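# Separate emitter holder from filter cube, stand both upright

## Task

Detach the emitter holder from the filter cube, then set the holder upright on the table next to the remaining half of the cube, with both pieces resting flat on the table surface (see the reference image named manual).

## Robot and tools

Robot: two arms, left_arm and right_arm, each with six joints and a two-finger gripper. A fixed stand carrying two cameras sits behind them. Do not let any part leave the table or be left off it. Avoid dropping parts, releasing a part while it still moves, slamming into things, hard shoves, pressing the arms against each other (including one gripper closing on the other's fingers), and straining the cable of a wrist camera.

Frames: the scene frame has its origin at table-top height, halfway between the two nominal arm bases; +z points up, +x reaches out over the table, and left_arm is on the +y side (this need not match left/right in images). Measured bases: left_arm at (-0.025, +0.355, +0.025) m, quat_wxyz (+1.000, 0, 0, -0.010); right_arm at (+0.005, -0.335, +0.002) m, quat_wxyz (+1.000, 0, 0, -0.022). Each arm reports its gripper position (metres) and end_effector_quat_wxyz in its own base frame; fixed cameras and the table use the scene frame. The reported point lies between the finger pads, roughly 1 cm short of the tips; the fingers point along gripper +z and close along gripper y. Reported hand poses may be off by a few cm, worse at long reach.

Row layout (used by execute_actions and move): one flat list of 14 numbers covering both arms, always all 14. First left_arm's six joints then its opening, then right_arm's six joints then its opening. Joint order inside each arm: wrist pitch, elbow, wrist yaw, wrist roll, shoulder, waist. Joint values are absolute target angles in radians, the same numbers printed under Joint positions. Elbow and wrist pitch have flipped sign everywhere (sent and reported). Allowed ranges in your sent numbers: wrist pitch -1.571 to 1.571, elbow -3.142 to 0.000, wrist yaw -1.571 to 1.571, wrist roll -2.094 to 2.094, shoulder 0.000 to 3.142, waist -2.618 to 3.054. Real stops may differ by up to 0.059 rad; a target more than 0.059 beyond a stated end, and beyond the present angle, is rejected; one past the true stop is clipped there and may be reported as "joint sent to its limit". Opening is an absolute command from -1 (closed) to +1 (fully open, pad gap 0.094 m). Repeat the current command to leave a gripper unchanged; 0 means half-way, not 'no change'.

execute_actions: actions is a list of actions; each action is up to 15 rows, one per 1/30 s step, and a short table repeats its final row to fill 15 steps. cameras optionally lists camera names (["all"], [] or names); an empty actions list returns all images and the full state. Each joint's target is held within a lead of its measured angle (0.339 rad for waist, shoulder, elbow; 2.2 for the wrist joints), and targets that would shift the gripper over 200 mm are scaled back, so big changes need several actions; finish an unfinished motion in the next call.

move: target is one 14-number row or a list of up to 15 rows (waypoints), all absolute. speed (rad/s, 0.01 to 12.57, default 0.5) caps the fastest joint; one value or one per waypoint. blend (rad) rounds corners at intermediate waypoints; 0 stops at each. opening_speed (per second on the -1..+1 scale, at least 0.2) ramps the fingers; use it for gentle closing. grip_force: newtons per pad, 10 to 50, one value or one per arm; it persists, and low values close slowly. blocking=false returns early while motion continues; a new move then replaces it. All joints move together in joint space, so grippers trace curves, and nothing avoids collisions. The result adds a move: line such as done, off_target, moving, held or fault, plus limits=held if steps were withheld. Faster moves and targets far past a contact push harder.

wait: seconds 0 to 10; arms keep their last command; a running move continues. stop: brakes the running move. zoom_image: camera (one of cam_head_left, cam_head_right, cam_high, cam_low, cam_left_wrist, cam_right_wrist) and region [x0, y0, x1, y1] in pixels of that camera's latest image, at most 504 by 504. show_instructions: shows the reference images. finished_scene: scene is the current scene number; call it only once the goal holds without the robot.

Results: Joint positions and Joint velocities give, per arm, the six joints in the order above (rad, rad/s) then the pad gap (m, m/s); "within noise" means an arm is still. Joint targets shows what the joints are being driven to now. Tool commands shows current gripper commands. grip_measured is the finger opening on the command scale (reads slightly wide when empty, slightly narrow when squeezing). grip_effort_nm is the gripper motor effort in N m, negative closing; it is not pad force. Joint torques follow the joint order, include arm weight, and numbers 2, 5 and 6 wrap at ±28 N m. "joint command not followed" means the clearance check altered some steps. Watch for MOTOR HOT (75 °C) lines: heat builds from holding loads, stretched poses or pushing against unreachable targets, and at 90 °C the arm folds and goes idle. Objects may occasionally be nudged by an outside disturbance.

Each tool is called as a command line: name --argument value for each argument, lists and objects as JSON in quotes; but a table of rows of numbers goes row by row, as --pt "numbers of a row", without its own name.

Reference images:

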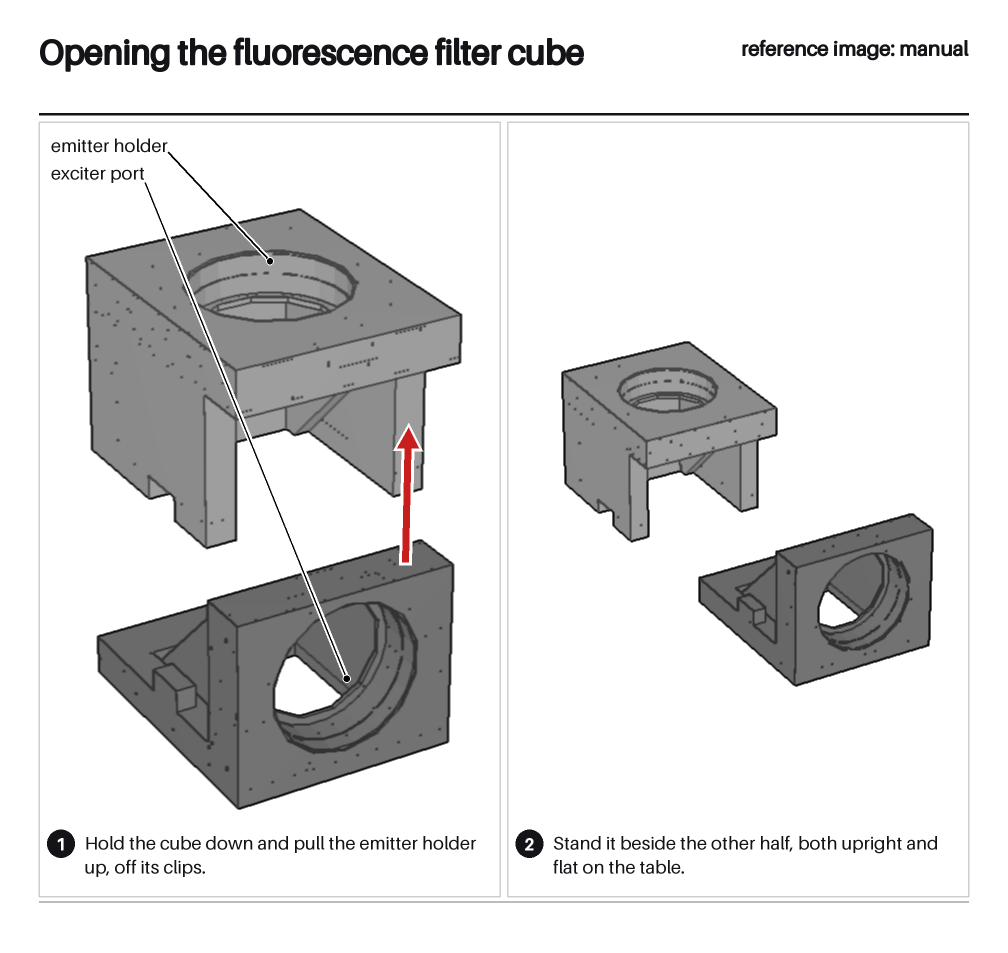

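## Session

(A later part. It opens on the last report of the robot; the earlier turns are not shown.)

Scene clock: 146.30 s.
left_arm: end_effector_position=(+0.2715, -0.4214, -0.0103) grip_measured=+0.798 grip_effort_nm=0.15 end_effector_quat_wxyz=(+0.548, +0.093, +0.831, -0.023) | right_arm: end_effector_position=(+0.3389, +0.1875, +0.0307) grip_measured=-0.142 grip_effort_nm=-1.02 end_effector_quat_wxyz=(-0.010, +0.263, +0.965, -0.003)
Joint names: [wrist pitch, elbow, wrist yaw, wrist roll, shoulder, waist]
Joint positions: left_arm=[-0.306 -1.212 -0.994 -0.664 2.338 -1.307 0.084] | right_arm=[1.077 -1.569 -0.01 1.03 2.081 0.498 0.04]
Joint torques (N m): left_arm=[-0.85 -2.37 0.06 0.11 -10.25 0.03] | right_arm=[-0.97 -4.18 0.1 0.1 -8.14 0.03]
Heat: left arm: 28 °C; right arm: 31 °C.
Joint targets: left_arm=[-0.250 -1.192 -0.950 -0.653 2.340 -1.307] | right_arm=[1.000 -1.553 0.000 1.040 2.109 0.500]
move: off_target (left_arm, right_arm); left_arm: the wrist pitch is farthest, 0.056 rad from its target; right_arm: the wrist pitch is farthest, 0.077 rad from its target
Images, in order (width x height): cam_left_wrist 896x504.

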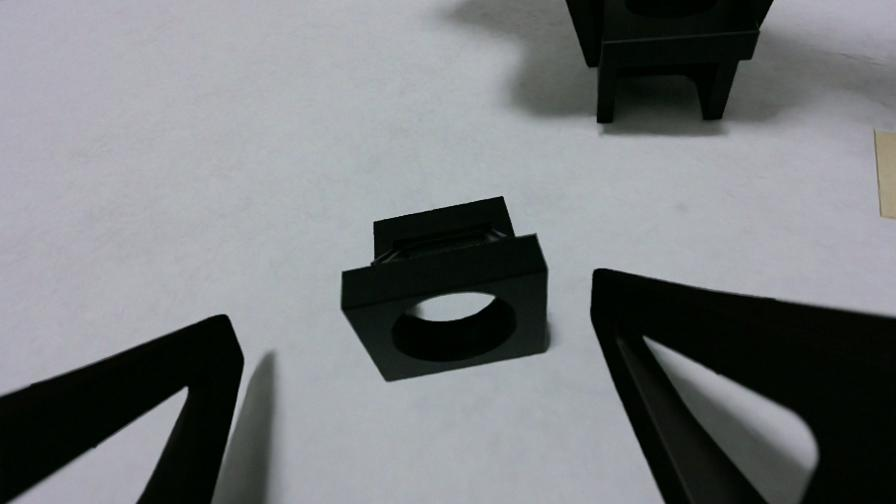

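move --pt "-0.25 -1.1922 -0.95 -0.6533 2.34 -1.3069 0.8 0.93 -1.545 0 1.04 2.12 0.5 -0.4" --speed 0.06 --cameras '["cam_left_wrist","cam_low"]'

zoom_image --camera "cam_left_wrist" --region '[500, 0, 896, 200]'

zoom_image --camera "cam_low" --region '[400, 240, 460, 290]'

Scene clock: 148.57 s.
left_arm: end_effector_position=(+0.2715, -0.4214, -0.0103) grip_measured=+0.798 grip_effort_nm=0.15 end_effector_quat_wxyz=(+0.548, +0.093, +0.831, -0.023) | right_arm: end_effector_position=(+0.3474, +0.1928, +0.0307) grip_measured=-0.142 grip_effort_nm=-1.02 end_effector_quat_wxyz=(+0.004, +0.263, +0.965, +0.012)
Joint names: [wrist pitch, elbow, wrist yaw, wrist roll, shoulder, waist]
Joint positions: left_arm=[-0.306 -1.212 -0.994 -0.664 2.338 -1.307 0.084] | right_arm=[1.037 -1.569 -0.013 1.03 2.081 0.498 0.04]
Joint torques (N m): left_arm=[-0.86 -2.39 0.08 0.1 -10.26 0.06] | right_arm=[-1.34 -3.54 0.13 0.1 -7.39 0.1]
Heat: left arm: 29 °C; right arm: 31 °C.
Joint targets: left_arm=[-0.250 -1.192 -0.950 -0.653 2.340 -1.307] | right_arm=[0.930 -1.545 0.000 1.040 2.120 0.500]
move: off_target (left_arm, right_arm); left_arm: the wrist pitch is farthest, 0.056 rad from its target; right_arm: the wrist pitch is farthest, 0.107 rad from its target
Images, in order (width x height): cam_low 896x504, cam_left_wrist 896x504.

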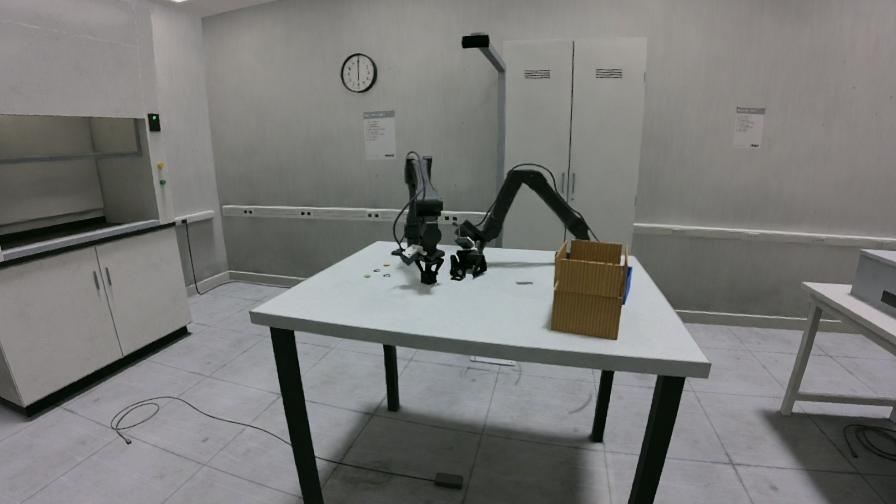

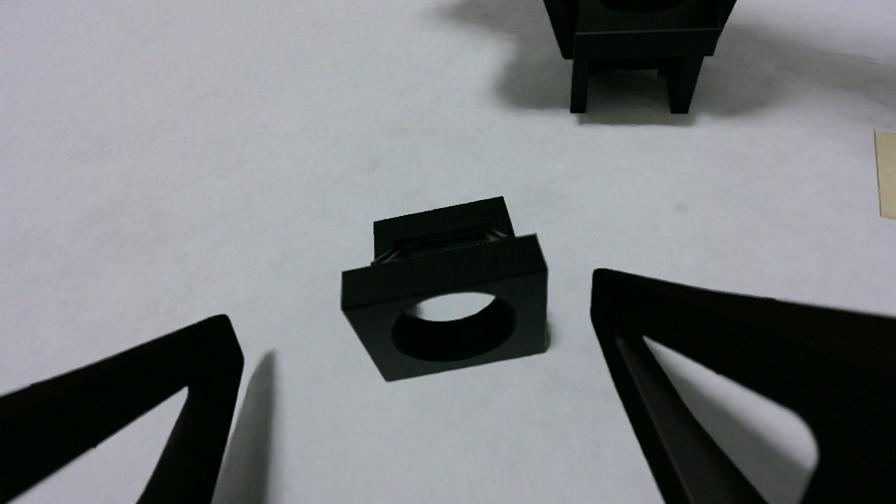

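Scaled by 1.273 from the camera's 896x504 image, which has a finer 1280x720 frame.

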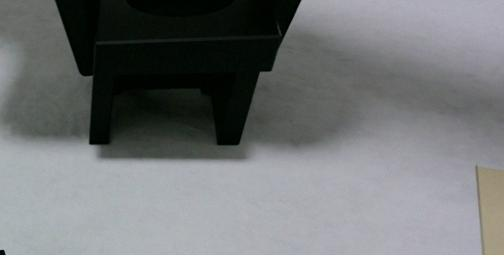

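Scaled by 8.400 from the camera's 896x504 image, which has a finer 1280x720 frame.

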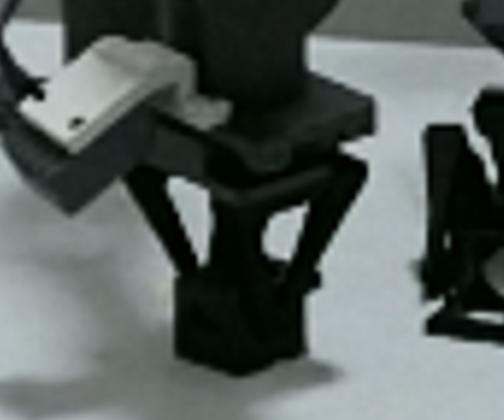

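move --pt "-0.25 -1.1922 -0.95 -0.6533 2.34 -1.3069 0.8 0.83 -1.545 0 1.04 2.12 0.5 -0.4" --speed 0.1 --cameras '["cam_left_wrist"]'

zoom_image --camera "cam_left_wrist" --region '[500, 0, 896, 200]'

Scene clock: 150.20 s.
left_arm: end_effector_position=(+0.2715, -0.4214, -0.0103) grip_measured=+0.798 grip_effort_nm=0.15 end_effector_quat_wxyz=(+0.548, +0.093, +0.831, -0.023) | right_arm: end_effector_position=(+0.3491, +0.1937, +0.0308) grip_measured=-0.142 grip_effort_nm=-1.02 end_effector_quat_wxyz=(+0.006, +0.263, +0.965, +0.015)
Joint names: [wrist pitch, elbow, wrist yaw, wrist roll, shoulder, waist]
Joint positions: left_arm=[-0.306 -1.212 -0.994 -0.664 2.338 -1.307 0.084] | right_arm=[1.029 -1.569 -0.013 1.03 2.081 0.498 0.04]
Joint torques (N m): left_arm=[-0.86 -2.35 0.08 0.09 -10.22 0.02] | right_arm=[-2.27 -3.49 0.13 0.1 -7.32 0.12]
Heat: left arm: 29 °C; right arm: 30 °C.
Joint targets: left_arm=[-0.250 -1.192 -0.950 -0.653 2.340 -1.307] | right_arm=[0.830 -1.545 0.000 1.040 2.120 0.500]
move: off_target (left_arm, right_arm); left_arm: the wrist pitch is farthest, 0.056 rad from its target; right_arm: the wrist pitch is farthest, 0.199 rad from its target
Images, in order (width x height): cam_left_wrist 896x504.

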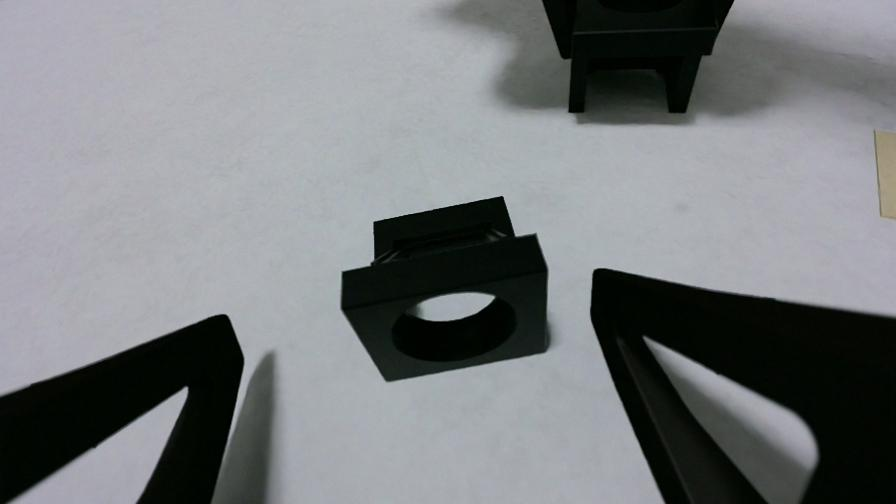

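Scaled by 1.273 from the camera's 896x504 image, which has a finer 1280x720 frame.

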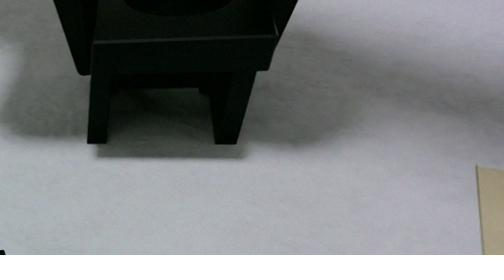

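move --pt "-0.25 -1.1922 -0.95 -0.6533 2.34 -1.3069 0.8 0.98 -1.555 0 1.04 2.1 0.5 -0.4" --pt "-0.25 -1.1922 -0.95 -0.6533 2.34 -1.3069 0.8 0.98 -1.555 0 1.04 2.1 0.5 0.5" --speed 0.2 --opening_speed 0.5 --cameras '["cam_left_wrist","cam_right_wrist"]'

zoom_image --camera "cam_left_wrist" --region '[500, 0, 896, 200]'

Scene clock: 161.60 s.
left_arm: end_effector_position=(+0.2715, -0.4214, -0.0103) grip_measured=+0.798 grip_effort_nm=0.15 end_effector_quat_wxyz=(+0.548, +0.093, +0.831, -0.023) | right_arm: end_effector_position=(+0.3603, +0.1998, +0.0299) grip_measured=+0.497 grip_effort_nm=0.15 end_effector_quat_wxyz=(+0.025, +0.263, +0.964, +0.033)
Joint names: [wrist pitch, elbow, wrist yaw, wrist roll, shoulder, waist]
Joint positions: left_arm=[-0.306 -1.212 -0.994 -0.664 2.338 -1.307 0.084] | right_arm=[0.971 -1.564 -0.013 1.031 2.082 0.498 0.07]
Joint torques (N m): left_arm=[-0.86 -2.43 0.05 0.1 -10.24 0.03] | right_arm=[-0.35 -5.04 0.14 0.08 -9.14 0.1]
Heat: left arm: 29 °C; right arm: 29 °C.
Joint targets: left_arm=[-0.250 -1.192 -0.950 -0.653 2.340 -1.307] | right_arm=[0.980 -1.555 0.000 1.040 2.100 0.500]
move: off_target (left_arm); target 2's new numbers were sent with right_arm's wrist pitch 0.056 rad from that target; left_arm: the wrist pitch is farthest, 0.056 rad from its target
Images, in order (width x height): cam_left_wrist 896x504, cam_right_wrist 896x504.

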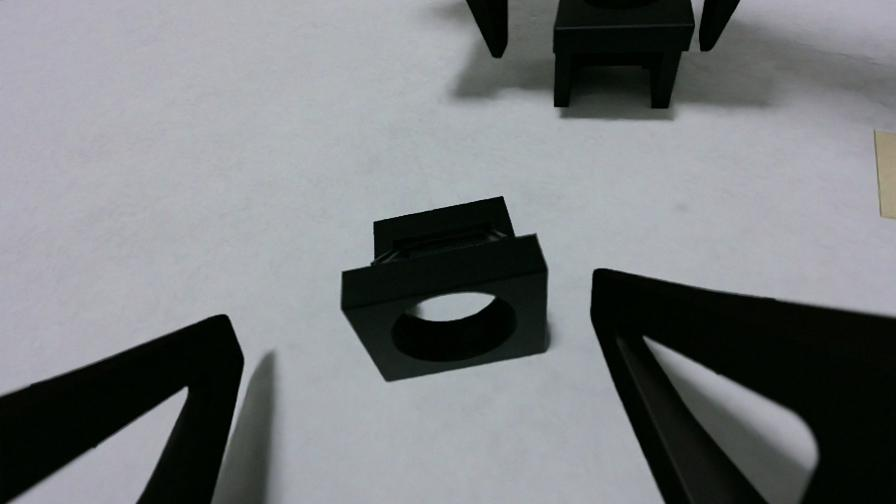

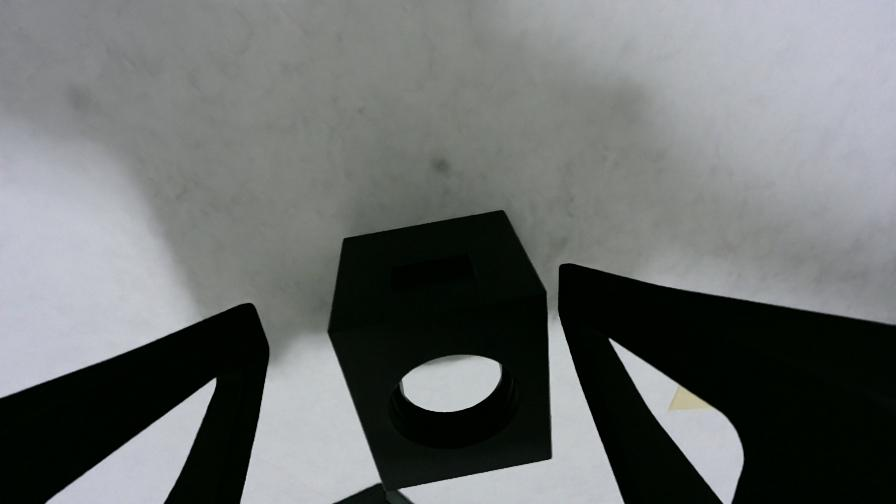

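Scaled by 1.273 from the camera's 896x504 image, which has a finer 1280x720 frame.

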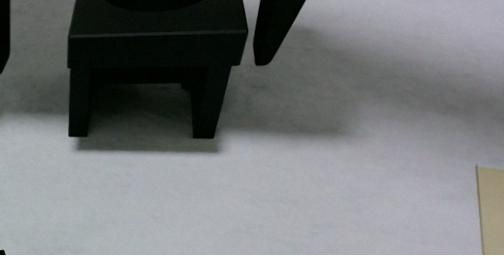

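move --pt "-0.3654 -1.1398 -0.9484 -0.7073 2.3161 -1.3527 0.8 1.2 -1.71 0 1.04 2.0 0.5 0.7" --pt "-0.168 -0.93 -0.951 -0.712 1.912 -1.44 0.8 1.46 -1.84 0 1.04 1.95 0.5 0.7" --speed 0.35 --blend 0.03 --cameras '["cam_left_wrist","cam_right_wrist","cam_low","cam_head_left"]'

zoom_image --camera "cam_low" --region '[380, 220, 500, 300]'

Scene clock: 164.50 s.
left_arm: end_effector_position=(+0.2030, -0.3946, +0.0622) grip_measured=+0.799 grip_effort_nm=0.13 end_effector_quat_wxyz=(+0.529, +0.139, +0.833, -0.083) | right_arm: end_effector_position=(+0.3252, +0.1807, +0.1266) grip_measured=+0.697 grip_effort_nm=0.14 end_effector_quat_wxyz=(-0.014, +0.263, +0.965, -0.005)
Joint names: [wrist pitch, elbow, wrist yaw, wrist roll, shoulder, waist]
Joint positions: left_arm=[-0.183 -0.942 -0.946 -0.705 1.943 -1.434 0.084] | right_arm=[1.425 -1.817 -0.013 1.031 1.989 0.498 0.08]
Joint torques (N m): left_arm=[-1.29 -3.43 -0.42 -0.11 -10.35 -0.49] | right_arm=[0.09 -8.16 0.13 0.08 -13.11 0.01]
Heat: left arm: 29 °C; right arm: 29 °C.
Joint targets: left_arm=[-0.168 -0.930 -0.951 -0.712 1.912 -1.440] | right_arm=[1.460 -1.840 0.000 1.040 1.950 0.500]
move: off_target (right_arm); right_arm: the shoulder is farthest, 0.039 rad from its target
Images, in order (width x height): cam_head_left 896x504, cam_low 896x504, cam_left_wrist 896x504, cam_right_wrist 896x504.

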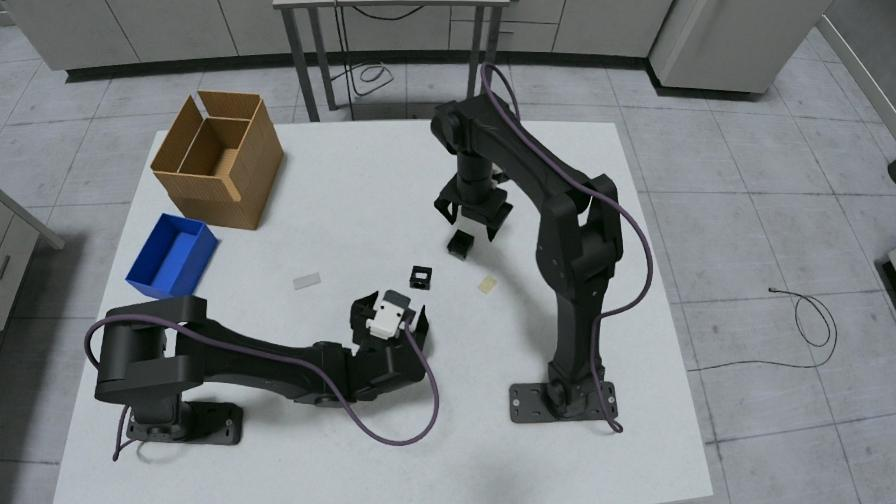

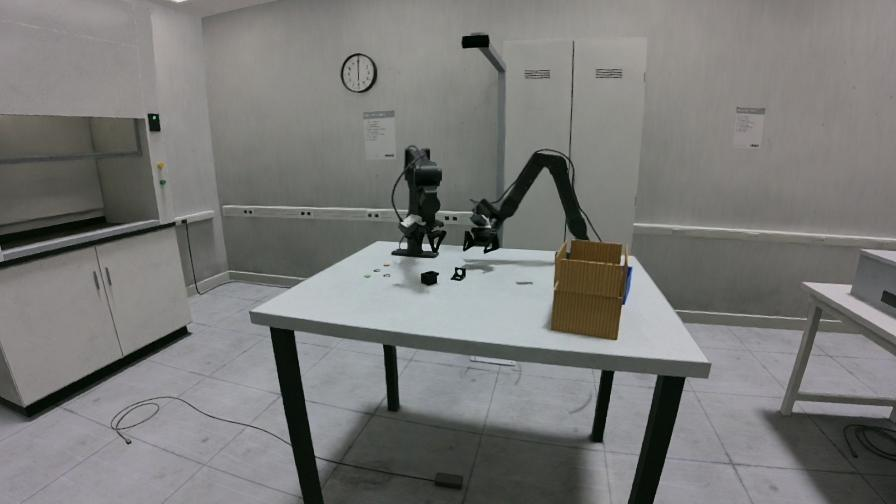

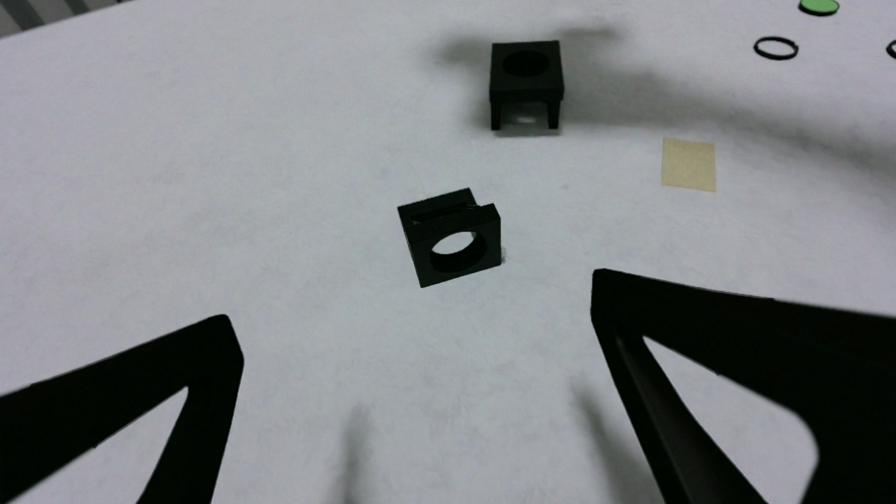

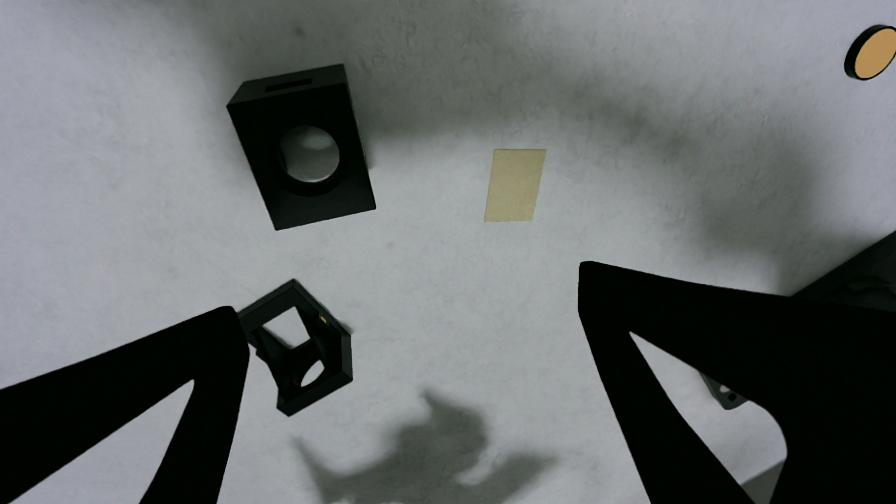

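Scaled by 4.200 from the camera's 896x504 image, which has a finer 1280x720 frame.

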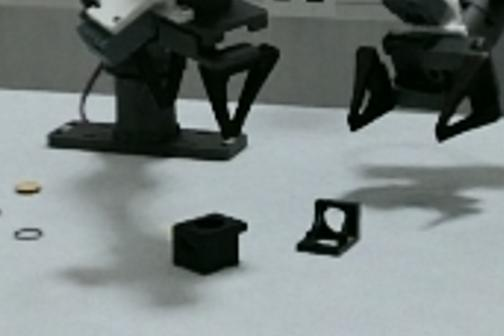

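Both upright and flat.

finished_scene --scene 1

The scene is finished: the task was done.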